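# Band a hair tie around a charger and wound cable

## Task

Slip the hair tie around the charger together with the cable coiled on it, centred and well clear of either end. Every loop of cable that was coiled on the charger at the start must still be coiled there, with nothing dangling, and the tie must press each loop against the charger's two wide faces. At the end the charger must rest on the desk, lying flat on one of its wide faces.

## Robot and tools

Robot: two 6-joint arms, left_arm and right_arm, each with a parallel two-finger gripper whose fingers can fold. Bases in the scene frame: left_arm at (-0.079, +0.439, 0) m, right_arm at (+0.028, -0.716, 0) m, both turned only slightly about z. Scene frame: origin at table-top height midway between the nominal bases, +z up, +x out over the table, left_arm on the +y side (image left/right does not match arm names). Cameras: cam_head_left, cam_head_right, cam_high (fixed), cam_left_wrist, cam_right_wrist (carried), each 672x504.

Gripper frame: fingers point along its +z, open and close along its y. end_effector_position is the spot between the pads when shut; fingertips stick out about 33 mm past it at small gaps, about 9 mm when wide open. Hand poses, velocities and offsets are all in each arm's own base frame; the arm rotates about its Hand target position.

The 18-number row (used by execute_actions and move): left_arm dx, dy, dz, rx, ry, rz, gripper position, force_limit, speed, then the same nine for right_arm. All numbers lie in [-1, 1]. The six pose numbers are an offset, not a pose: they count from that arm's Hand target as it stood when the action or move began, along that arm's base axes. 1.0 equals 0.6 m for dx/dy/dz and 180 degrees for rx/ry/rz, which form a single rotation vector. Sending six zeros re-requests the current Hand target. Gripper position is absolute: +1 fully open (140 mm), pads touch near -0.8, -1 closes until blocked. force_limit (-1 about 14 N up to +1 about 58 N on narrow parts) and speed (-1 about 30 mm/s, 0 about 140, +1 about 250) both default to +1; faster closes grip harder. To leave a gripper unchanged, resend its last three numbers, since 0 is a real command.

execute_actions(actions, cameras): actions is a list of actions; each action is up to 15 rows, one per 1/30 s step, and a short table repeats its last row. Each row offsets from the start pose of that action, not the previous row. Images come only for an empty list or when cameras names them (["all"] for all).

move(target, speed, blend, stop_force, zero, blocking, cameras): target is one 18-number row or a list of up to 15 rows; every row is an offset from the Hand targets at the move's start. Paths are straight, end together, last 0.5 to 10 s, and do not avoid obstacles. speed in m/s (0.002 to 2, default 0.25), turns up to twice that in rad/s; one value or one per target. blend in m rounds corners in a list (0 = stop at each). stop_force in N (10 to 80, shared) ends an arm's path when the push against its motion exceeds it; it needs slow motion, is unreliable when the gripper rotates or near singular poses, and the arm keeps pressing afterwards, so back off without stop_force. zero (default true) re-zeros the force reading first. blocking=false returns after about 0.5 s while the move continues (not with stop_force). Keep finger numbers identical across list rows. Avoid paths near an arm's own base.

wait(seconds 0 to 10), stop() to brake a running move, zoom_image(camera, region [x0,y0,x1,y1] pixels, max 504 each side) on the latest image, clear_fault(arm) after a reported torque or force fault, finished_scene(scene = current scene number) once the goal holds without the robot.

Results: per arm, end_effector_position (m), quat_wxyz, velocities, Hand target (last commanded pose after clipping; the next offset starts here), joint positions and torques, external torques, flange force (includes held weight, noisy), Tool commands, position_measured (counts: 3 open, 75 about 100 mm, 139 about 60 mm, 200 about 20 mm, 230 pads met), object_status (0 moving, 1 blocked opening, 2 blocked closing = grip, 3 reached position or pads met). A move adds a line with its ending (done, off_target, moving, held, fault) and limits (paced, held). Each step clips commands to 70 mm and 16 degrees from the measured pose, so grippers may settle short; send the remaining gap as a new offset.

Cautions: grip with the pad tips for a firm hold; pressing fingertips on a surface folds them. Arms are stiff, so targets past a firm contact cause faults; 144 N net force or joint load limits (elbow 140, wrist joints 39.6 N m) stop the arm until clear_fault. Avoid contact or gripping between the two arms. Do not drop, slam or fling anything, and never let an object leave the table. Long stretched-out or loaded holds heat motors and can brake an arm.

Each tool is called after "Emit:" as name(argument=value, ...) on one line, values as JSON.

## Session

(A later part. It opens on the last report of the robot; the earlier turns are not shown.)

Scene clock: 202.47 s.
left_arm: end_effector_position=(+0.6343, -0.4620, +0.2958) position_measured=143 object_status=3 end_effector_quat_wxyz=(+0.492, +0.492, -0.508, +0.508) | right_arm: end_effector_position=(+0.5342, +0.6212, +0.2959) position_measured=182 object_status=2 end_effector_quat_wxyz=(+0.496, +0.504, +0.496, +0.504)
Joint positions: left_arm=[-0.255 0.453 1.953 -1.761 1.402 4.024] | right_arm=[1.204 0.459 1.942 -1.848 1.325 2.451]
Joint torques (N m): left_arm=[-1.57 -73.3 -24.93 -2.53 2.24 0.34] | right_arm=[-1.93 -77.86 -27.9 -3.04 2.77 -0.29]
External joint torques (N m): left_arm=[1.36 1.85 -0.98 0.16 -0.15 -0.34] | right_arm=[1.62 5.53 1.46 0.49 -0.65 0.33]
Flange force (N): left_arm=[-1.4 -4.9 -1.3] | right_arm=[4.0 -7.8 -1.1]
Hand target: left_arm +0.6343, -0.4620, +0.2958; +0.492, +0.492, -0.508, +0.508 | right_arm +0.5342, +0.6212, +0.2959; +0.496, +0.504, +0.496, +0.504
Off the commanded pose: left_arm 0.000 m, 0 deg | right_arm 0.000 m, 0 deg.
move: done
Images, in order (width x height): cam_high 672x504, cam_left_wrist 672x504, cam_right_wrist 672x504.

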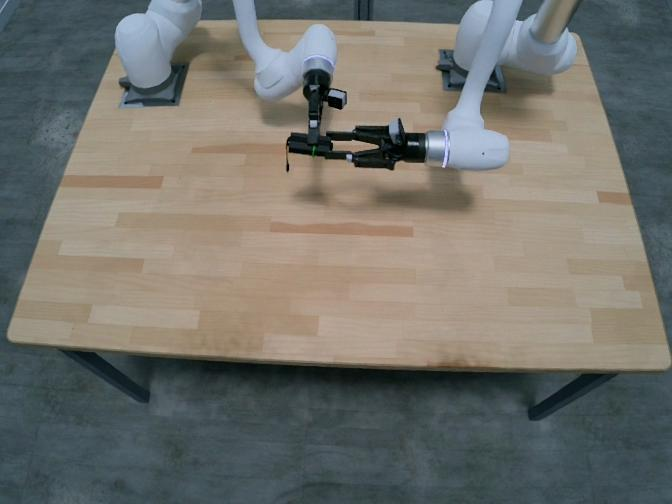

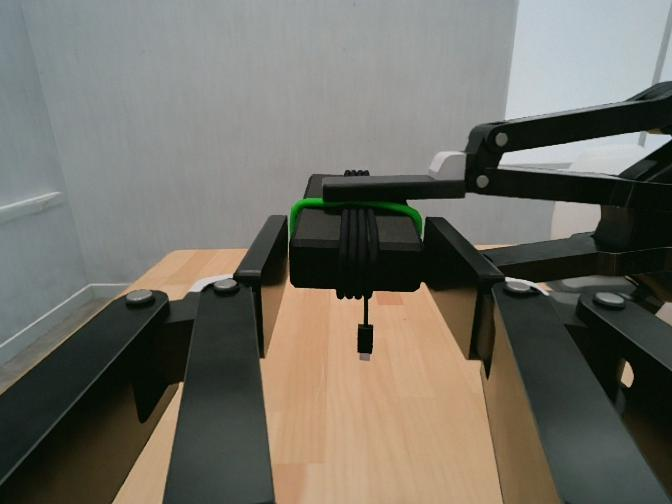

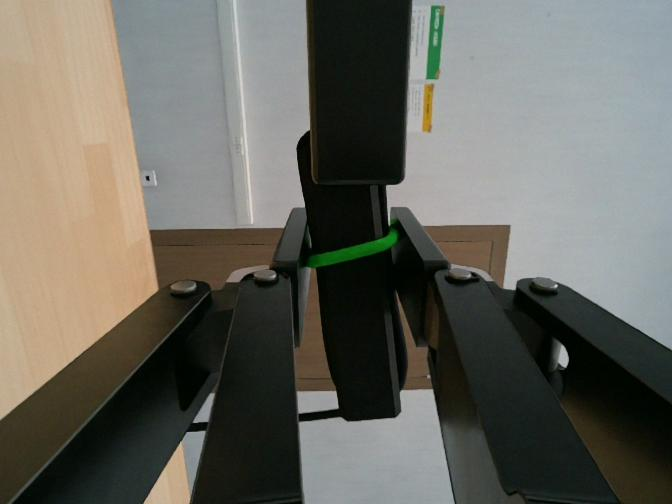

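Emit:
move(target=[[0,0.2,0, 0,0,0, -0.11,-0.5,-1, 0,0,0,0,0,0,-1,0.7,-1],[0,0.22,0.25, 0.5,0.008,0.008, 0.03,-0.5,-0.5, 0,0,0,0.035,0,0,-1,0.7,-1],[0,-0.052,0.2, 0.5,0.008,0.008, 0.03,-0.5,-0.5, 0,0,0,0.035,0,0,-1,0.7,-1]], speed=0.25, cameras=["cam_left_wrist","cam_right_wrist","cam_high"])

Emit:
zoom_image(camera="cam_right_wrist", region=[230, 50, 500, 430])

Scene clock: 219.13 s.
left_arm: end_effector_position=(+0.6342, -0.4932, +0.4158) position_measured=126 object_status=3 end_effector_quat_wxyz=(+0.000, +0.707, -0.707, +0.000) | right_arm: end_effector_position=(+0.5342, +0.6212, +0.2959) position_measured=182 object_status=2 end_effector_quat_wxyz=(+0.467, +0.530, +0.468, +0.531)
Joint positions: left_arm=[-0.704 0.405 1.119 -0.001 1.618 2.437] | right_arm=[1.204 0.459 1.942 -1.848 1.326 2.561]
Joint torques (N m): left_arm=[-0.79 -87.02 -41.1 4.22 0.21 0.35] | right_arm=[-2.05 -77.78 -27.76 -3.04 2.77 -0.24]
External joint torques (N m): left_arm=[0.4 3.49 -1.24 0.08 -0.25 -0.35] | right_arm=[1.9 5.1 1.23 0.49 -0.64 0.29]
Flange force (N): left_arm=[5.6 -7.3 -2.2] | right_arm=[3.4 -7.5 -1.5]
Hand target: left_arm +0.6343, -0.4932, +0.4158; +0.000, +0.707, -0.707, +0.000 | right_arm +0.5342, +0.6212, +0.2959; +0.467, +0.530, +0.468, +0.531
Off the commanded pose: left_arm 0.000 m, 0 deg | right_arm 0.000 m, 0 deg.
move: done
Images, in order (width x height): cam_high 672x504, cam_left_wrist 672x504, cam_right_wrist 672x504.

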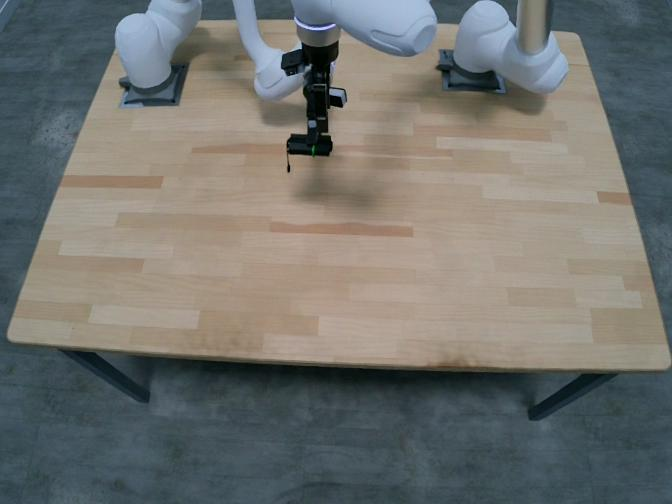

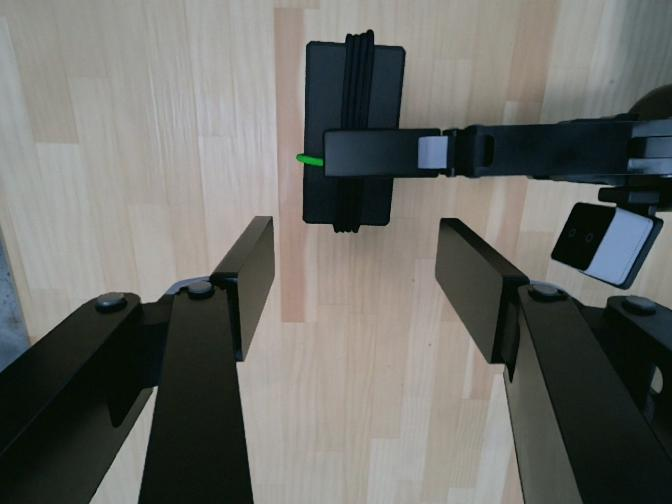

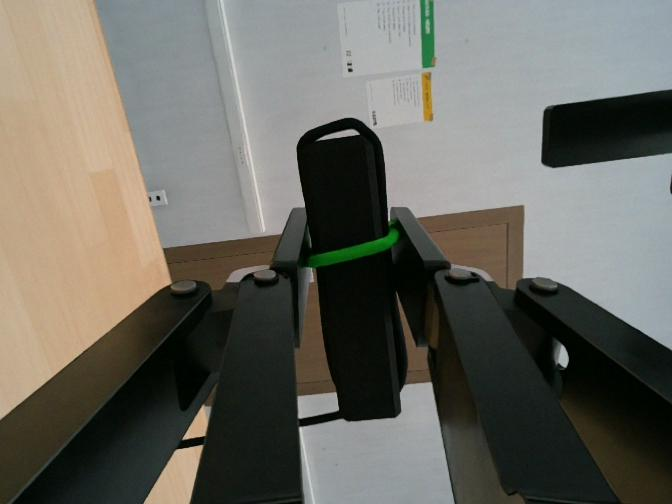

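Scaled by 1.326.

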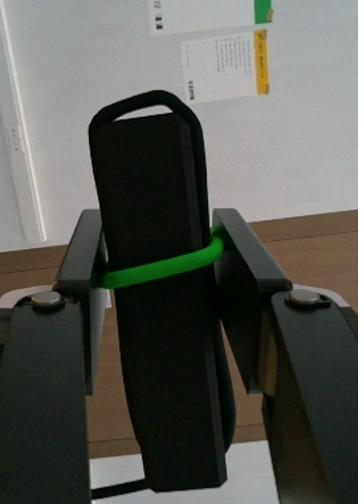

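Emit:
move(target=[[0.0033,0.0042,0, 0,0,0, 0.03,-0.5,-0.5, 0,0,0,0,0,0,-1,0.7,-1],[0.0033,0.0042,-0.159, 0,0,0, 0.03,-0.5,-0.5, 0,0,0,0,0,0,-1,0.7,-1]], speed=0.06, cameras=["cam_left_wrist","cam_right_wrist"])

Scene clock: 224.87 s.
left_arm: end_effector_position=(+0.6363, -0.4907, +0.3203) position_measured=126 object_status=3 end_effector_quat_wxyz=(+0.000, +0.707, -0.707, +0.000) | right_arm: end_effector_position=(+0.5342, +0.6212, +0.2959) position_measured=182 object_status=2 end_effector_quat_wxyz=(+0.467, +0.530, +0.468, +0.531)
Joint positions: left_arm=[-0.7 0.411 1.281 -0.001 1.449 2.441] | right_arm=[1.204 0.459 1.942 -1.848 1.326 2.561]
Joint torques (N m): left_arm=[-1.29 -85.47 -40.84 4.18 0.19 0.31] | right_arm=[-2.01 -77.75 -27.89 -3.02 2.77 -0.28]
External joint torques (N m): left_arm=[1.16 1.61 -1.22 0.1 -0.22 -0.31] | right_arm=[2.1 4.88 1.32 0.46 -0.64 0.33]
Flange force (N): left_arm=[2.5 -5.0 -1.1] | right_arm=[3.1 -7.3 -1.9]
Hand target: left_arm +0.6362, -0.4907, +0.3204; +0.000, +0.707, -0.707, +0.000 | right_arm +0.5342, +0.6212, +0.2959; +0.467, +0.530, +0.468, +0.531
Off the commanded pose: left_arm 0.000 m, 0 deg | right_arm 0.000 m, 0 deg.
move: done
Images, in order (width x height): cam_left_wrist 672x504, cam_right_wrist 672x504.

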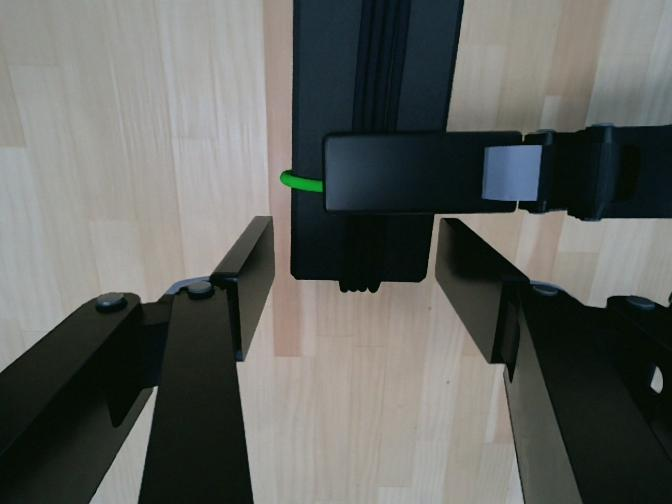

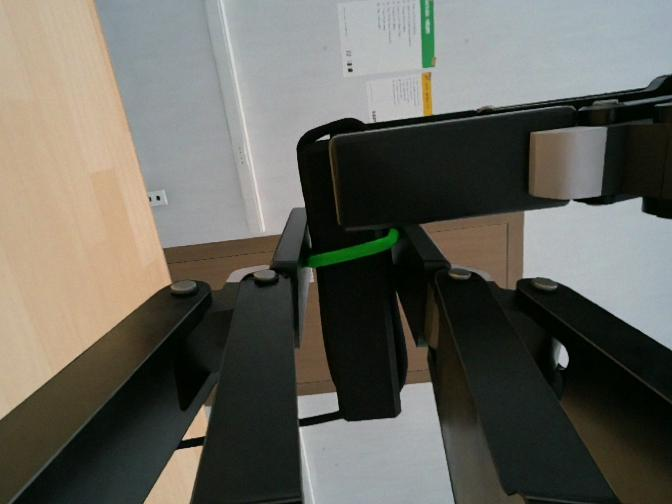

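Emit:
move(target=[[0,0,0, 0,0,0, -1,0,-1, 0,0,0,0,0,0,-1,0.7,-1]])

Emit:
wait(seconds=0.8)

Emit:
move(target=[[0,0,0, 0,0,0, -1,0,-1, 0,0,0,0,0,0,-0.2,0,-1],[0,0,0, 0,0,0, -1,0,-1, -0.25,-0.01,0,0,0,0,-0.2,0,-1]], speed=0.08, cameras=["all"])

Emit:
zoom_image(camera="cam_left_wrist", region=[230, 0, 500, 320])

Emit:
zoom_image(camera="cam_right_wrist", region=[230, 60, 500, 320])

Scene clock: 232.43 s.
left_arm: end_effector_position=(+0.6362, -0.4907, +0.3204) position_measured=150 object_status=0 end_effector_quat_wxyz=(+0.000, +0.707, -0.707, +0.000) | right_arm: end_effector_position=(+0.5342, +0.6212, +0.2959) position_measured=182 object_status=2 end_effector_quat_wxyz=(+0.467, +0.530, +0.468, +0.531)
Joint positions: left_arm=[-0.7 0.411 1.281 -0.001 1.449 2.441] | right_arm=[1.204 0.459 1.942 -1.848 1.326 2.561]
Joint torques (N m): left_arm=[0.05 -80.92 -39.6 4.94 -1.04 0.21] | right_arm=[1.17 -81.97 -30.05 -4.34 3.84 -0.19]
External joint torques (N m): left_arm=[-0.04 -2.66 -2.37 -0.67 1 -0.21] | right_arm=[-1.22 9.17 3.39 1.77 -1.71 0.23]
Flange force (N): left_arm=[1.5 -1.4 -5.8] | right_arm=[2.1 -12.4 2.8]
Hand target: left_arm +0.6362, -0.4907, +0.3204; +0.000, +0.707, -0.707, +0.000 | right_arm +0.5342, +0.6212, +0.2959; +0.467, +0.530, +0.468, +0.531
Off the commanded pose: left_arm 0.000 m, 0 deg | right_arm 0.000 m, 0 deg.
move: done

Scene clock: 233.23 s.
left_arm: end_effector_position=(+0.6362, -0.4907, +0.3204) position_measured=150 object_status=2 end_effector_quat_wxyz=(+0.000, +0.707, -0.707, +0.000) | right_arm: end_effector_position=(+0.5342, +0.6212, +0.2959) position_measured=182 object_status=2 end_effector_quat_wxyz=(+0.467, +0.530, +0.468, +0.531)
Joint positions: left_arm=[-0.7 0.411 1.281 -0.001 1.449 2.441] | right_arm=[1.204 0.459 1.942 -1.848 1.326 2.561]
Joint torques (N m): left_arm=[0.08 -80.62 -39.45 4.96 -0.99 0.22] | right_arm=[0.86 -82.19 -30.04 -4.39 3.85 -0.17]
External joint torques (N m): left_arm=[-0.86 -3.03 -2.57 -0.72 0.95 -0.22] | right_arm=[-0.98 8.76 3.3 1.81 -1.7 0.22]
Flange force (N): left_arm=[2.2 -0.6 -6.1] | right_arm=[2.1 -11.8 2.3]
Hand target: left_arm +0.6362, -0.4907, +0.3204; +0.000, +0.707, -0.707, +0.000 | right_arm +0.5342, +0.6212, +0.2959; +0.467, +0.530, +0.468, +0.531
Tool commands: left_gripper/position=-1.0 left_gripper/force_limit=+0.0 left_gripper/speed=-1.0 right_gripper/position=-1.0 right_gripper/force_limit=+0.7 right_gripper/speed=-1.0
Off the commanded pose: left_arm 0.000 m, 0 deg | right_arm 0.000 m, 0 deg.
wait: 0.80 s; at rest by 0.17 s

Scene clock: 236.30 s.
left_arm: end_effector_position=(+0.6362, -0.4907, +0.3204) position_measured=150 object_status=2 end_effector_quat_wxyz=(+0.000, +0.707, -0.707, +0.000) | right_arm: end_effector_position=(+0.3842, +0.6152, +0.2959) position_measured=154 object_status=3 end_effector_quat_wxyz=(+0.467, +0.530, +0.468, +0.531)
Joint positions: left_arm=[-0.7 0.411 1.281 -0.001 1.449 2.441] | right_arm=[1.431 0.417 2.013 -1.678 1.479 2.561]
Joint torques (N m): left_arm=[-1.22 -88.19 -42.64 4.09 0.12 0.3] | right_arm=[-2.36 -69.15 -24.57 -1.79 1.87 -0.27]
External joint torques (N m): left_arm=[1.42 4.62 0.68 0.19 -0.15 -0.3] | right_arm=[2.43 1.99 -0.28 -0.32 0.25 0.32]
Flange force (N): left_arm=[2.6 -5.6 2.2] | right_arm=[2.7 -3.6 -3.5]
Hand target: left_arm +0.6362, -0.4907, +0.3204; +0.000, +0.707, -0.707, +0.000 | right_arm +0.3842, +0.6152, +0.2959; +0.467, +0.530, +0.468, +0.531
Off the commanded pose: left_arm 0.000 m, 0 deg | right_arm 0.000 m, 0 deg.
move: done

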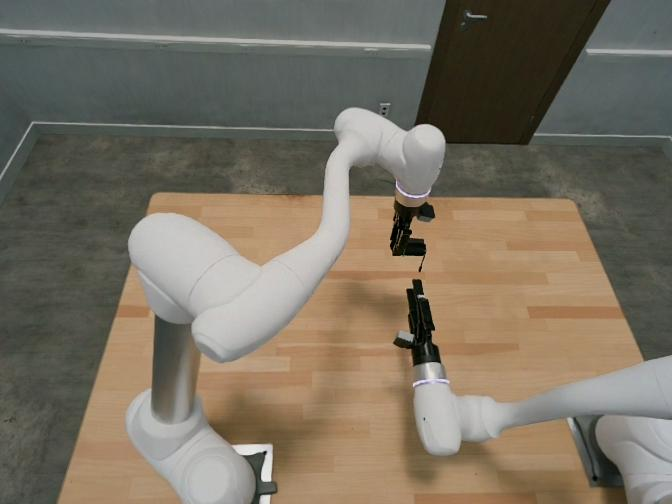

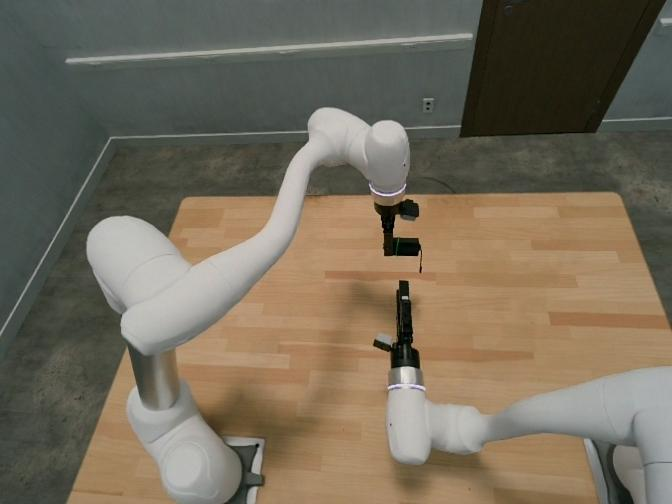

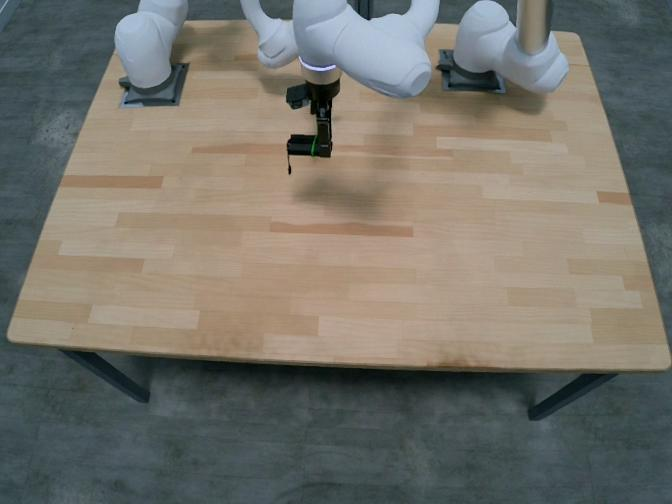

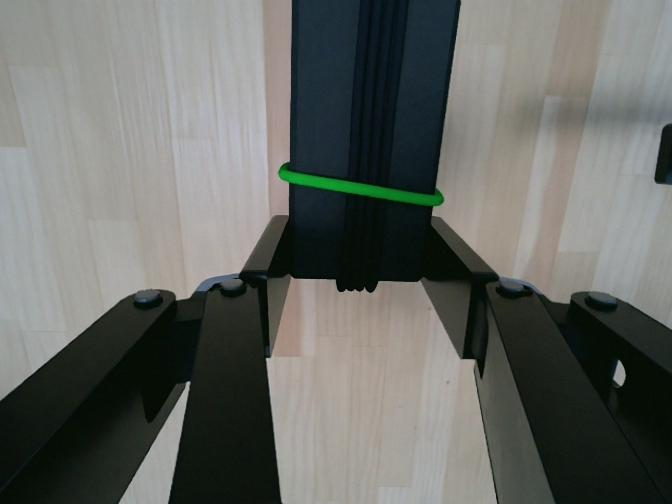

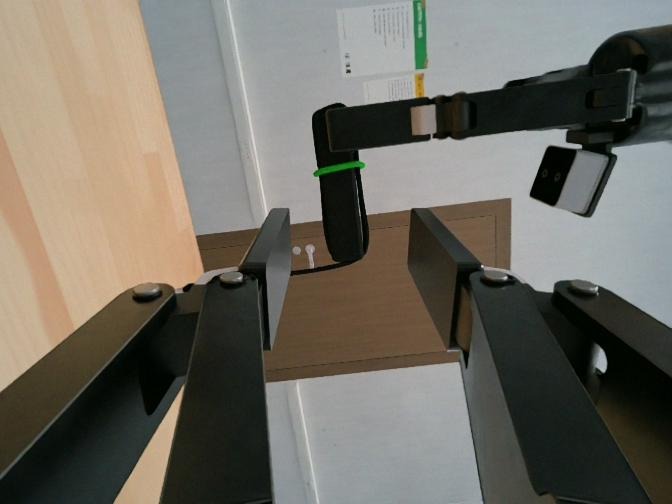

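Scaled by 1.575.

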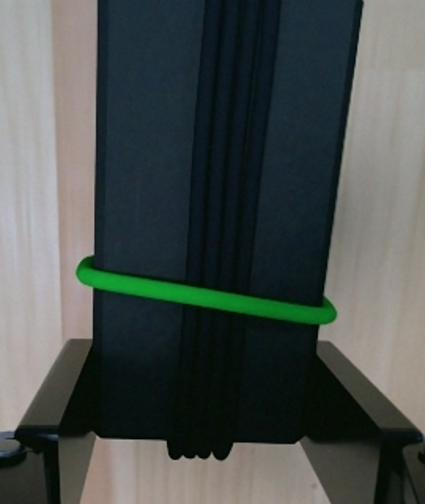

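Scaled by 1.867.

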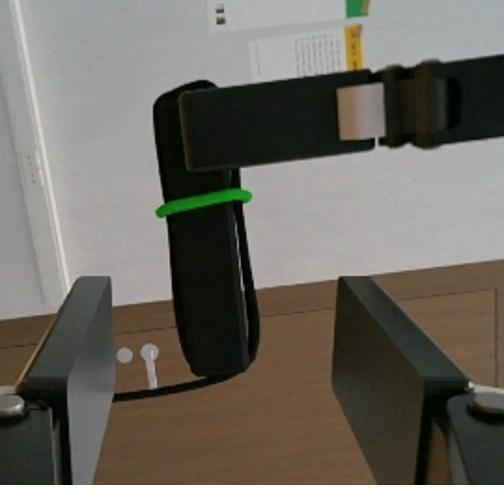

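Emit:
move(target=[[0,0,-0.34, 0,0,0, -1,0,-1, -0.08,-0.03,0,0,0,0,-0.2,0,-1],[0,0.1,-0.44, 0,0,0, -1,0,-1, -0.08,-0.03,0,0,0,0,-0.2,0,-1]], speed=[0.12,0.06], blend=[0.02,0])

Emit:
move(target=[[0,0,-0.05, 0,0,0, -1,0,-1, 0,0,0,0,0,0,-0.2,0,-1]], speed=0.012, stop_force=10, cameras=["all"])

Emit:
zoom_image(camera="cam_left_wrist", region=[230, 0, 500, 320])

Emit:
zoom_image(camera="cam_high", region=[240, 130, 400, 250])

Scene clock: 264.63 s.
left_arm: end_effector_position=(+0.6363, -0.4307, +0.0564) position_measured=150 object_status=2 end_effector_quat_wxyz=(+0.000, +0.707, -0.707, +0.000) | right_arm: end_effector_position=(+0.3362, +0.5972, +0.2959) position_measured=154 object_status=3 end_effector_quat_wxyz=(+0.467, +0.530, +0.468, +0.531)
Joint positions: left_arm=[-0.64 0.505 1.646 -0.001 0.991 2.501] | right_arm=[1.507 0.393 2.053 -1.621 1.529 2.573]
Joint torques (N m): left_arm=[-1.68 -89.95 -35.72 3.47 0.11 0.32] | right_arm=[-2.07 -66.19 -23.77 -1.61 1.92 -0.25]
External joint torques (N m): left_arm=[1.61 4.03 0.28 0.14 -0.15 -0.32] | right_arm=[2.1 2.1 -0.25 -0.32 0.23 0.3]
Flange force (N): left_arm=[1.3 -4.9 4.0] | right_arm=[2.4 -3.8 -3.3]
Hand target: left_arm +0.6362, -0.4307, +0.0564; +0.000, +0.707, -0.707, +0.000 | right_arm +0.3362, +0.5972, +0.2959; +0.467, +0.530, +0.468, +0.531
Off the commanded pose: left_arm 0.000 m, 0 deg | right_arm 0.000 m, 0 deg.
move: done

Scene clock: 266.37 s.
left_arm: end_effector_position=(+0.6363, -0.4307, +0.0424) position_measured=150 object_status=2 end_effector_quat_wxyz=(+0.000, +0.707, -0.707, +0.000) | right_arm: end_effector_position=(+0.3362, +0.5972, +0.2959) position_measured=154 object_status=3 end_effector_quat_wxyz=(+0.467, +0.530, +0.468, +0.531)
Joint positions: left_arm=[-0.64 0.518 1.655 -0.001 0.969 2.501] | right_arm=[1.507 0.393 2.053 -1.621 1.529 2.573]
Joint torques (N m): left_arm=[-3.34 -75.43 -28.37 2.79 -1 0.26] | right_arm=[-2.11 -65.97 -23.75 -1.61 1.86 -0.24]
External joint torques (N m): left_arm=[3.14 -11.23 -6.57 0.76 0.97 -0.26] | right_arm=[2.05 1.61 -0.27 -0.31 0.3 0.29]
Flange force (N): left_arm=[-2.7 -2.6 -16.0] | right_arm=[2.0 -3.0 -3.3]
Hand target: left_arm +0.6363, -0.4307, +0.0424; +0.000, +0.707, -0.707, +0.000 (not the last commanded pose) | right_arm +0.3362, +0.5972, +0.2959; +0.467, +0.530, +0.468, +0.531
Off the commanded pose: left_arm 0.016 m, 0 deg | right_arm 0.000 m, 0 deg.
move: contact (left_arm)

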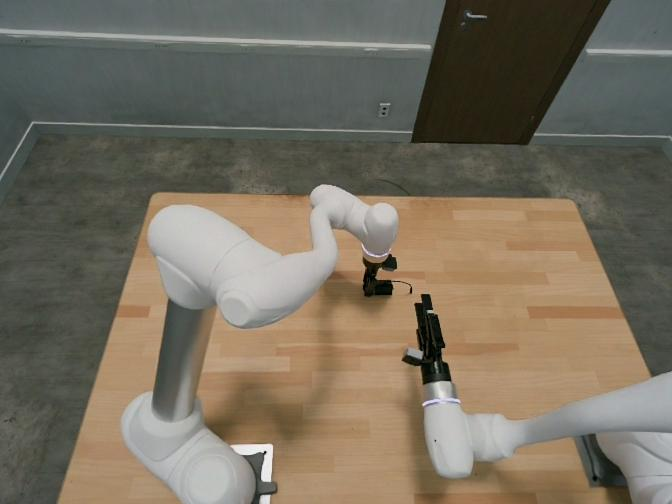

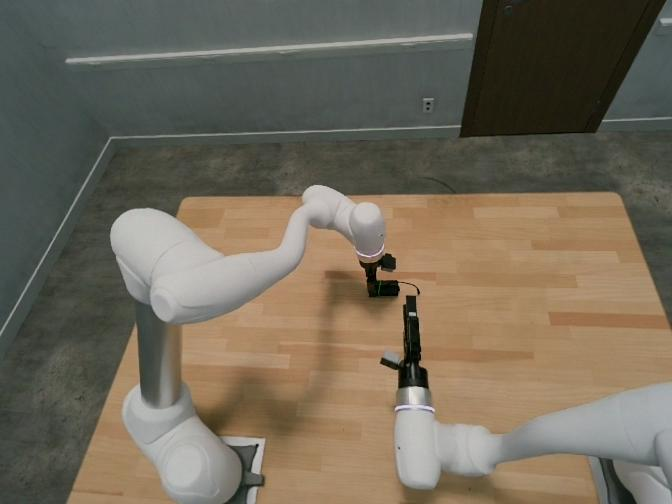

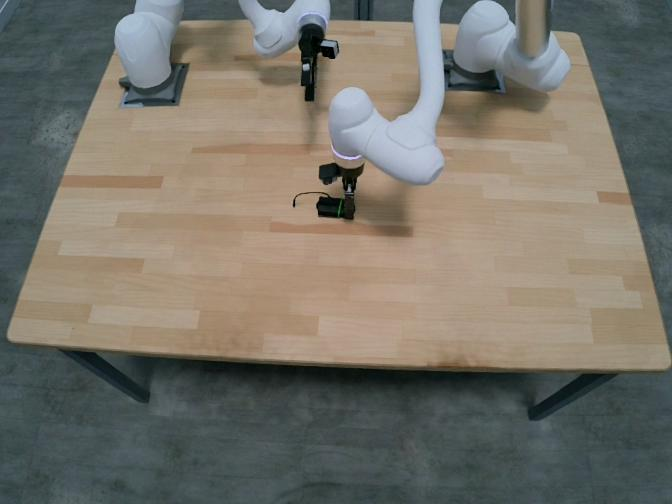

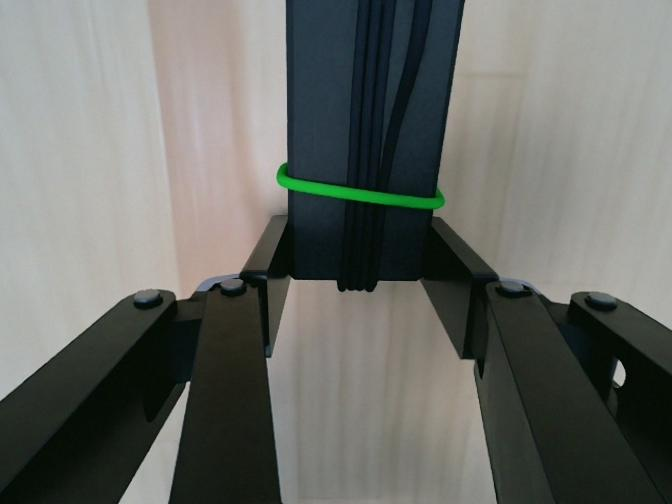

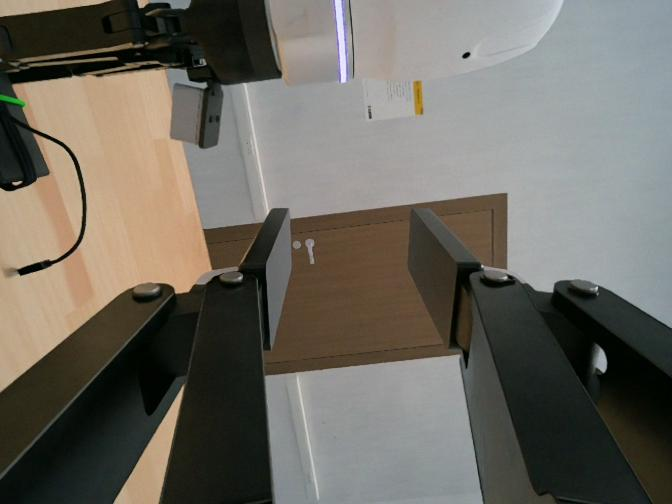

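Scaled by 1.575.

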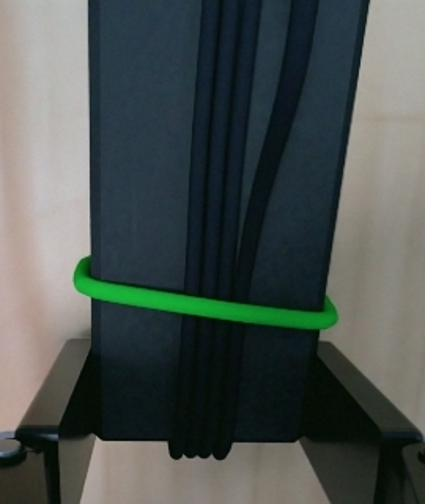

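Scaled by 3.150.

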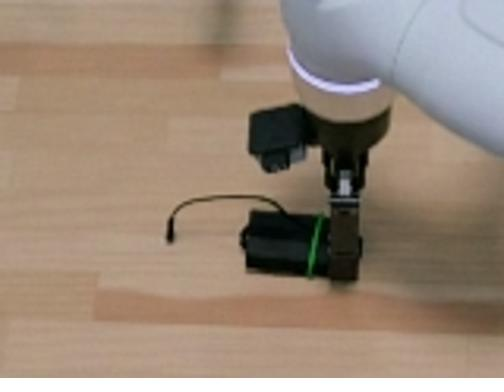

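Emit:
move(target=[[0,0,0, 0,0,0, -1,0,-1, 0.1,-0.33,0.05,0.2709,0.4073,0.3247,-1,-1,0],[0,0,0, 0,0,0, -1,0,-1, 0.4272,-0.26,-0.2,0.2709,0.4073,0.3247,-1,-1,0],[0,0,0, 0,0,0, -1,0,-1, 0.4272,-0.11,-0.386,0.2709,0.4073,0.3247,-1,-1,0]], speed=0.25, blend=[0.04,0.04,0], cameras=["cam_right_wrist","cam_high","cam_head_right"])

Emit:
zoom_image(camera="cam_right_wrist", region=[150, 80, 500, 300])

Scene clock: 296.80 s.
left_arm: end_effector_position=(+0.6363, -0.4307, +0.0424) position_measured=150 object_status=2 end_effector_quat_wxyz=(+0.000, +0.707, -0.707, +0.000) | right_arm: end_effector_position=(+0.5925, +0.5312, +0.0644) position_measured=233 object_status=3 end_effector_quat_wxyz=(-0.405, +0.579, +0.580, +0.405)
Joint positions: left_arm=[-0.64 0.518 1.655 -0.001 0.969 2.501] | right_arm=[0.299 0.604 2.016 -1.494 -1.121 2.128]
Joint torques (N m): left_arm=[-3.25 -75.81 -28.27 2.75 -0.98 0.27] | right_arm=[-1.83 -78.54 -17.96 1.91 -2.57 -0.31]
External joint torques (N m): left_arm=[3.28 -10.78 -6.64 0.8 0.94 -0.27] | right_arm=[1.69 0.9 -0.21 -0.5 0.32 0.31]
Flange force (N): left_arm=[-2.5 -3.3 -15.6] | right_arm=[0.6 1.1 2.7]
Hand target: left_arm +0.6363, -0.4307, +0.0424; +0.000, +0.707, -0.707, +0.000 | right_arm +0.5925, +0.5312, +0.0643; -0.405, +0.579, +0.580, +0.405
Off the commanded pose: left_arm 0.000 m, 0 deg | right_arm 0.000 m, 0 deg.
move: done
Images, in order (width x height): cam_head_right 672x504, cam_high 672x504, cam_right_wrist 672x504.

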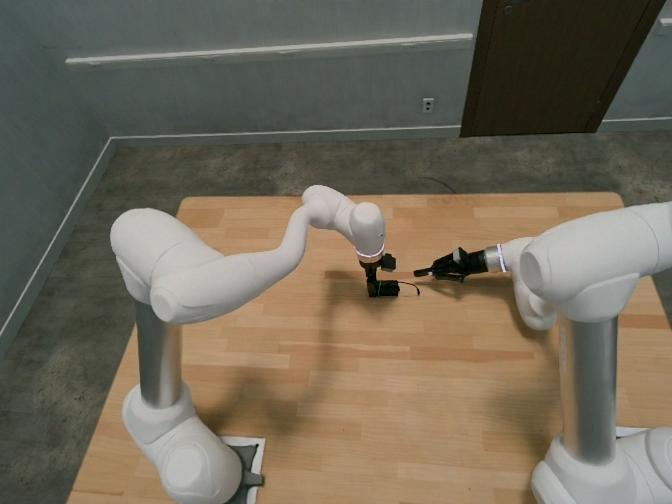

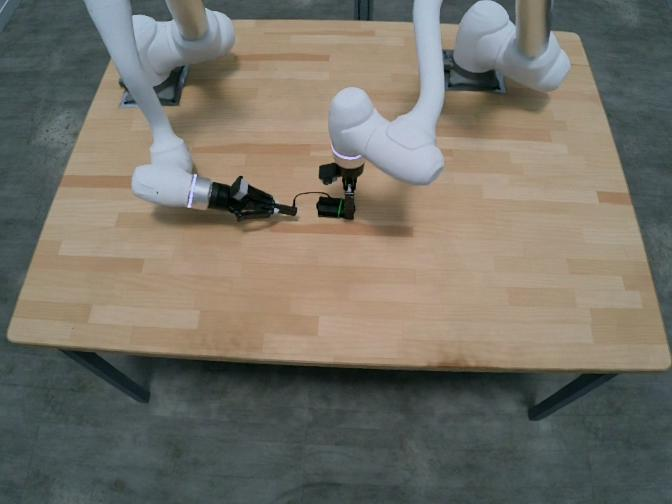

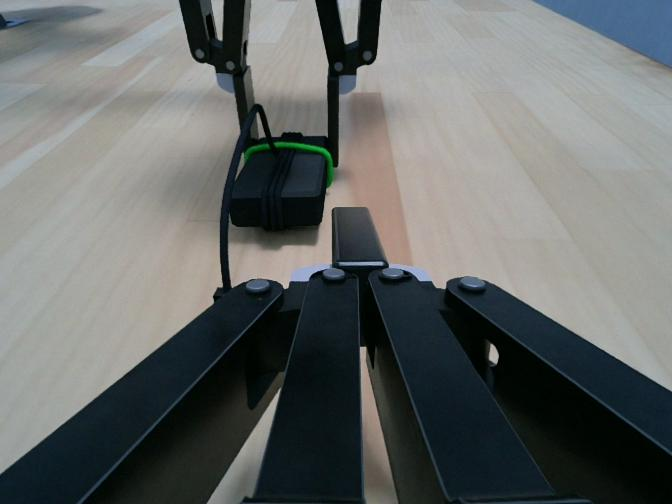

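Scaled by 1.440.

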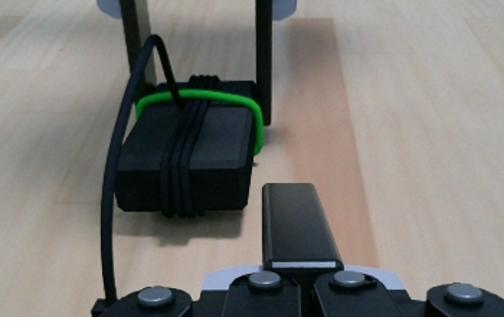

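Emit:
move(target=[[0,0,0, 0,0,0, -1,0,-1, -0.0042,0,-0.058,0,0,0,-1,-1,0],[0,0,0, 0,0,0, -1,0,-1, -0.0042,0.165,-0.058,0,0,0,-1,-1,0]], speed=0.06, cameras=["cam_right_wrist","cam_left_wrist","cam_high"])

Emit:
zoom_image(camera="cam_right_wrist", region=[150, 80, 500, 300])

Emit:
zoom_image(camera="cam_left_wrist", region=[200, 0, 500, 320])

Scene clock: 310.17 s.
left_arm: end_effector_position=(+0.6363, -0.4307, +0.0424) position_measured=150 object_status=2 end_effector_quat_wxyz=(+0.000, +0.707, -0.707, +0.000) | right_arm: end_effector_position=(+0.5900, +0.6302, +0.0295) position_measured=233 object_status=3 end_effector_quat_wxyz=(-0.405, +0.579, +0.580, +0.405)
Joint positions: left_arm=[-0.64 0.518 1.655 -0.001 0.969 2.501] | right_arm=[0.443 0.69 1.938 -1.359 -1.052 2.107]
Joint torques (N m): left_arm=[-3.48 -75.45 -28.46 2.81 -1.02 0.26] | right_arm=[-2.2 -87.56 -17.93 2 -2.6 -0.31]
External joint torques (N m): left_arm=[3.61 -10.83 -6.36 0.73 0.99 -0.26] | right_arm=[2.1 2.65 -0.32 -0.38 0.32 0.31]
Flange force (N): left_arm=[-3.2 -3.1 -15.6] | right_arm=[-1.4 2.0 5.1]
Hand target: left_arm +0.6363, -0.4307, +0.0424; +0.000, +0.707, -0.707, +0.000 | right_arm +0.5900, +0.6302, +0.0295; -0.405, +0.579, +0.580, +0.405
Off the commanded pose: left_arm 0.000 m, 0 deg | right_arm 0.000 m, 0 deg.
move: done
Images, in order (width x height): cam_high 672x504, cam_left_wrist 672x504, cam_right_wrist 672x504.

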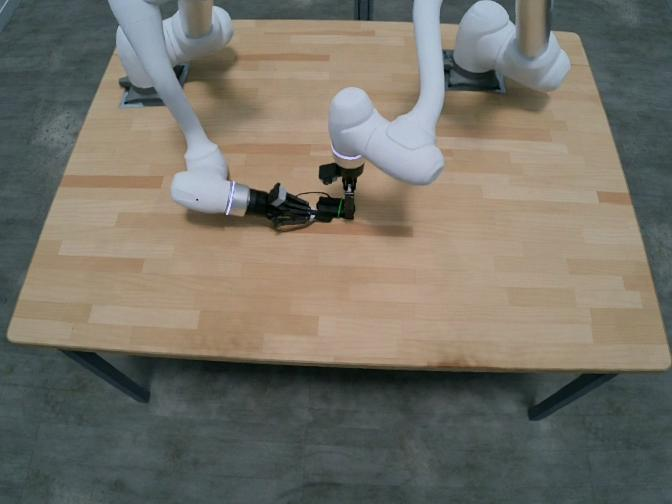

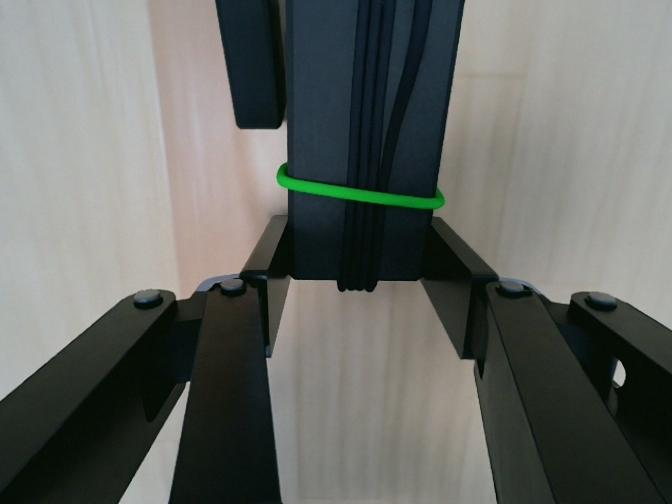

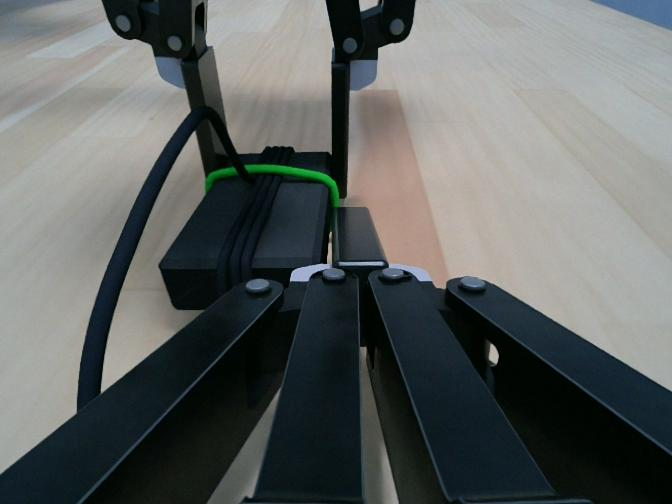

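Scaled by 1.440.

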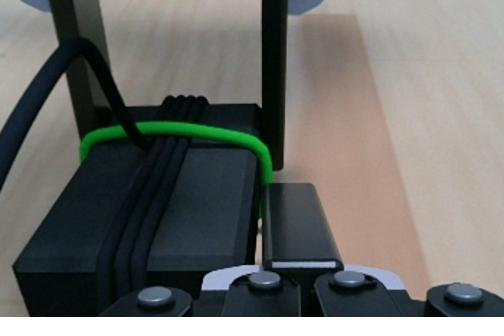

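Scaled by 1.575.

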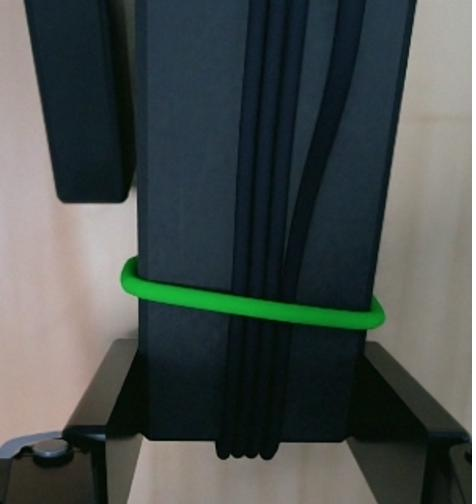

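Emit:
move(target=[[0,0,0, 0,0,0, -1,0,-1, 0,0.037,0,0,0,0,-1,-1,0]], speed=0.03, cameras=["cam_right_wrist","cam_left_wrist"])

Emit:
zoom_image(camera="cam_right_wrist", region=[150, 80, 500, 300])

Emit:
zoom_image(camera="cam_left_wrist", region=[200, 0, 500, 320])

Scene clock: 317.83 s.
left_arm: end_effector_position=(+0.6362, -0.4306, +0.0423) position_measured=150 object_status=2 end_effector_quat_wxyz=(+0.000, +0.707, -0.707, +0.000) | right_arm: end_effector_position=(+0.5900, +0.6523, +0.0295) position_measured=233 object_status=3 end_effector_quat_wxyz=(-0.405, +0.579, +0.580, +0.405)
Joint positions: left_arm=[-0.64 0.518 1.655 -0.001 0.97 2.501] | right_arm=[0.472 0.7 1.916 -1.339 -1.034 2.118]
Joint torques (N m): left_arm=[-14.06 -91.13 -54.75 -1.7 -10.9 -0.2] | right_arm=[31.02 -85.08 -18.06 -0.09 -7.21 -0.12]
External joint torques (N m): left_arm=[14.17 4.58 19.79 5.26 10.86 0.2] | right_arm=[-30.85 -1.06 -0.8 1.78 4.94 0.11]
Flange force (N): left_arm=[-30.9 12.2 0.0] | right_arm=[-10.1 18.8 -33.1]
Hand target: left_arm +0.6363, -0.4307, +0.0424; +0.000, +0.707, -0.707, +0.000 | right_arm +0.5900, +0.6524, +0.0295; -0.405, +0.579, +0.580, +0.405
Off the commanded pose: left_arm 0.000 m, 0 deg | right_arm 0.000 m, 0 deg.
move: done
Images, in order (width x height): cam_left_wrist 672x504, cam_right_wrist 672x504.

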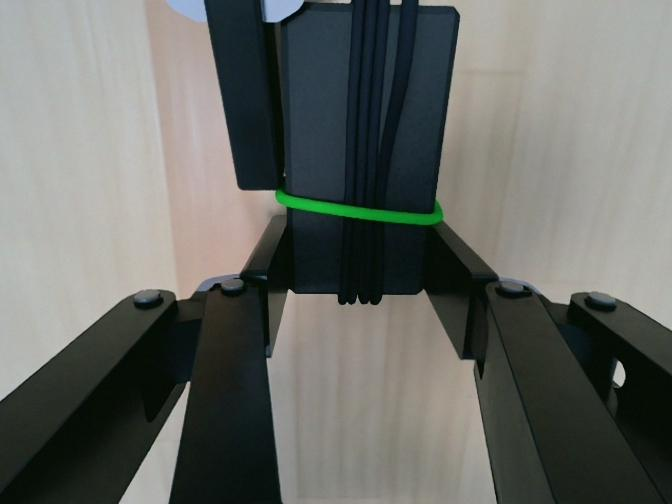

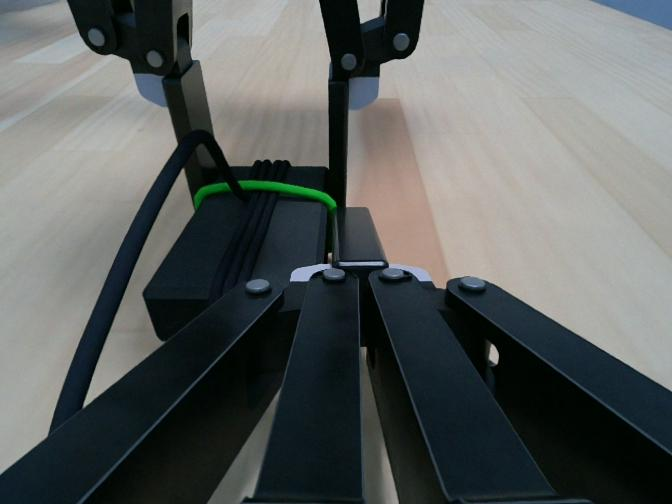

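Scaled by 1.440.

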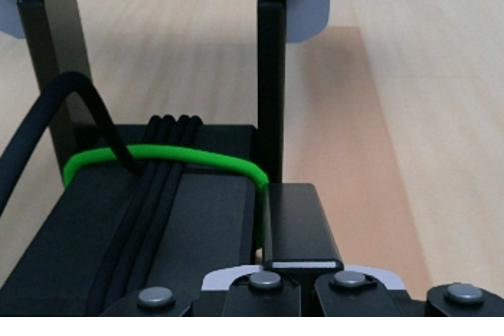

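Scaled by 1.575.

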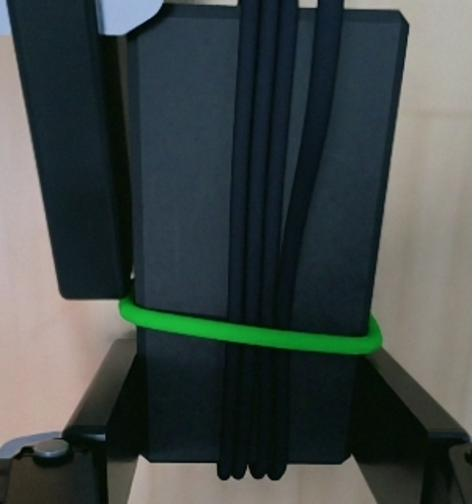

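Emit:
move(target=[[0,0,0, 0,0,0, -1,0,-1, 0,-0.03,0,0,0,0,-1,-1,0],[0,0,0, 0,0,0, -0.03,0,-1, 0,-0.1,0,0,0,0,-1,-1,0],[0,0,0.15, 0,0,0, -0.03,0,-1, 0,-0.1,0,0,0,0,-1,-1,0],[0,0.06,0.25, 0,0,0, -1,-1,0, 0,-0.1,0,0,0,0,-1,-1,0]], speed=0.08, cameras=["cam_right_wrist","cam_left_wrist","cam_high"])

Emit:
zoom_image(camera="cam_right_wrist", region=[150, 80, 500, 300])

Emit:
zoom_image(camera="cam_left_wrist", region=[230, 0, 500, 240])

Scene clock: 335.90 s.
left_arm: end_effector_position=(+0.6363, -0.3947, +0.1924) position_measured=233 object_status=3 end_effector_quat_wxyz=(+0.000, +0.707, -0.707, +0.000) | right_arm: end_effector_position=(+0.5900, +0.5924, +0.0295) position_measured=233 object_status=3 end_effector_quat_wxyz=(-0.405, +0.579, +0.580, +0.405)
Joint positions: left_arm=[-0.601 0.376 1.569 -0.001 1.197 2.54] | right_arm=[0.39 0.676 1.973 -1.397 -1.08 2.089]
Joint torques (N m): left_arm=[-1.26 -79.45 -38.1 3.93 0.23 0.34] | right_arm=[-2.19 -85.74 -17.09 1.96 -2.6 -0.32]
External joint torques (N m): left_arm=[1.26 1.34 -1.44 0.1 -0.26 -0.34] | right_arm=[2.25 3.11 -0.05 -0.45 0.3 0.32]
Flange force (N): left_arm=[1.6 -4.9 -0.3] | right_arm=[-2.1 2.0 5.3]
Hand target: left_arm +0.6363, -0.3947, +0.1924; +0.000, +0.707, -0.707, +0.000 | right_arm +0.5900, +0.5924, +0.0295; -0.405, +0.579, +0.580, +0.405
Off the commanded pose: left_arm 0.000 m, 0 deg | right_arm 0.000 m, 0 deg.
move: done
Images, in order (width x height): cam_high 672x504, cam_left_wrist 672x504, cam_right_wrist 672x504.

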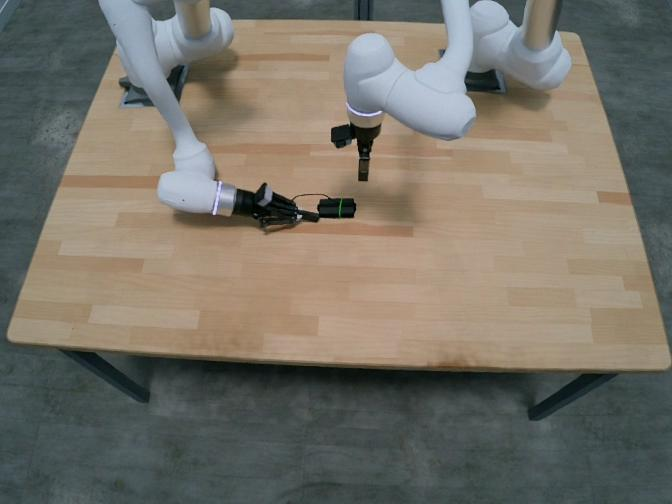

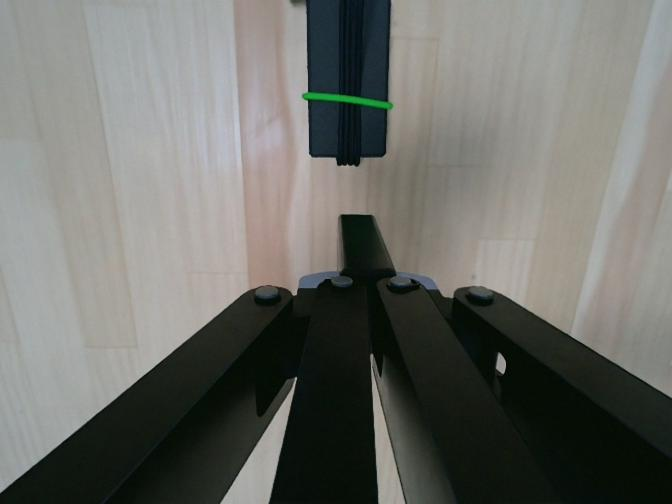

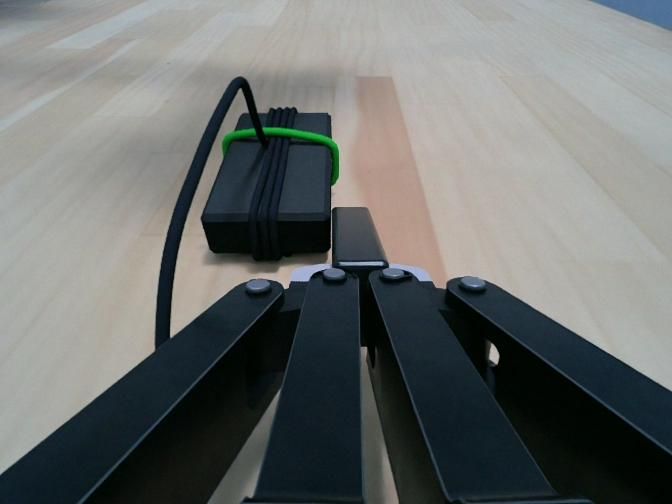

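Scaled by 1.440.

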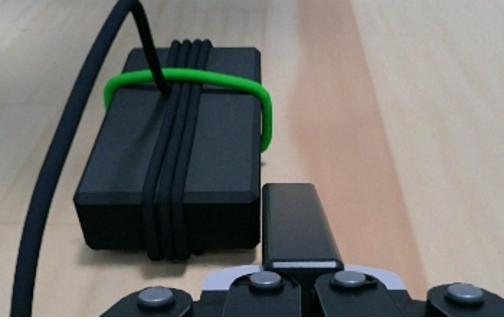

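Scaled by 1.867.

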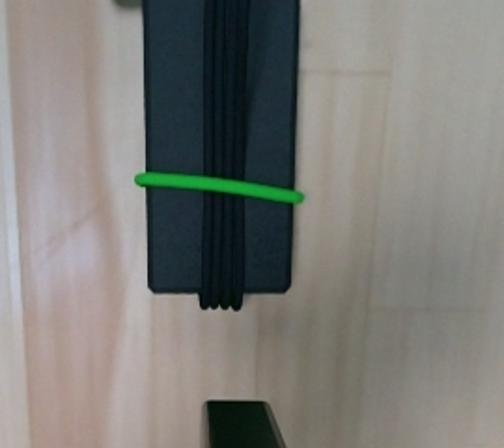

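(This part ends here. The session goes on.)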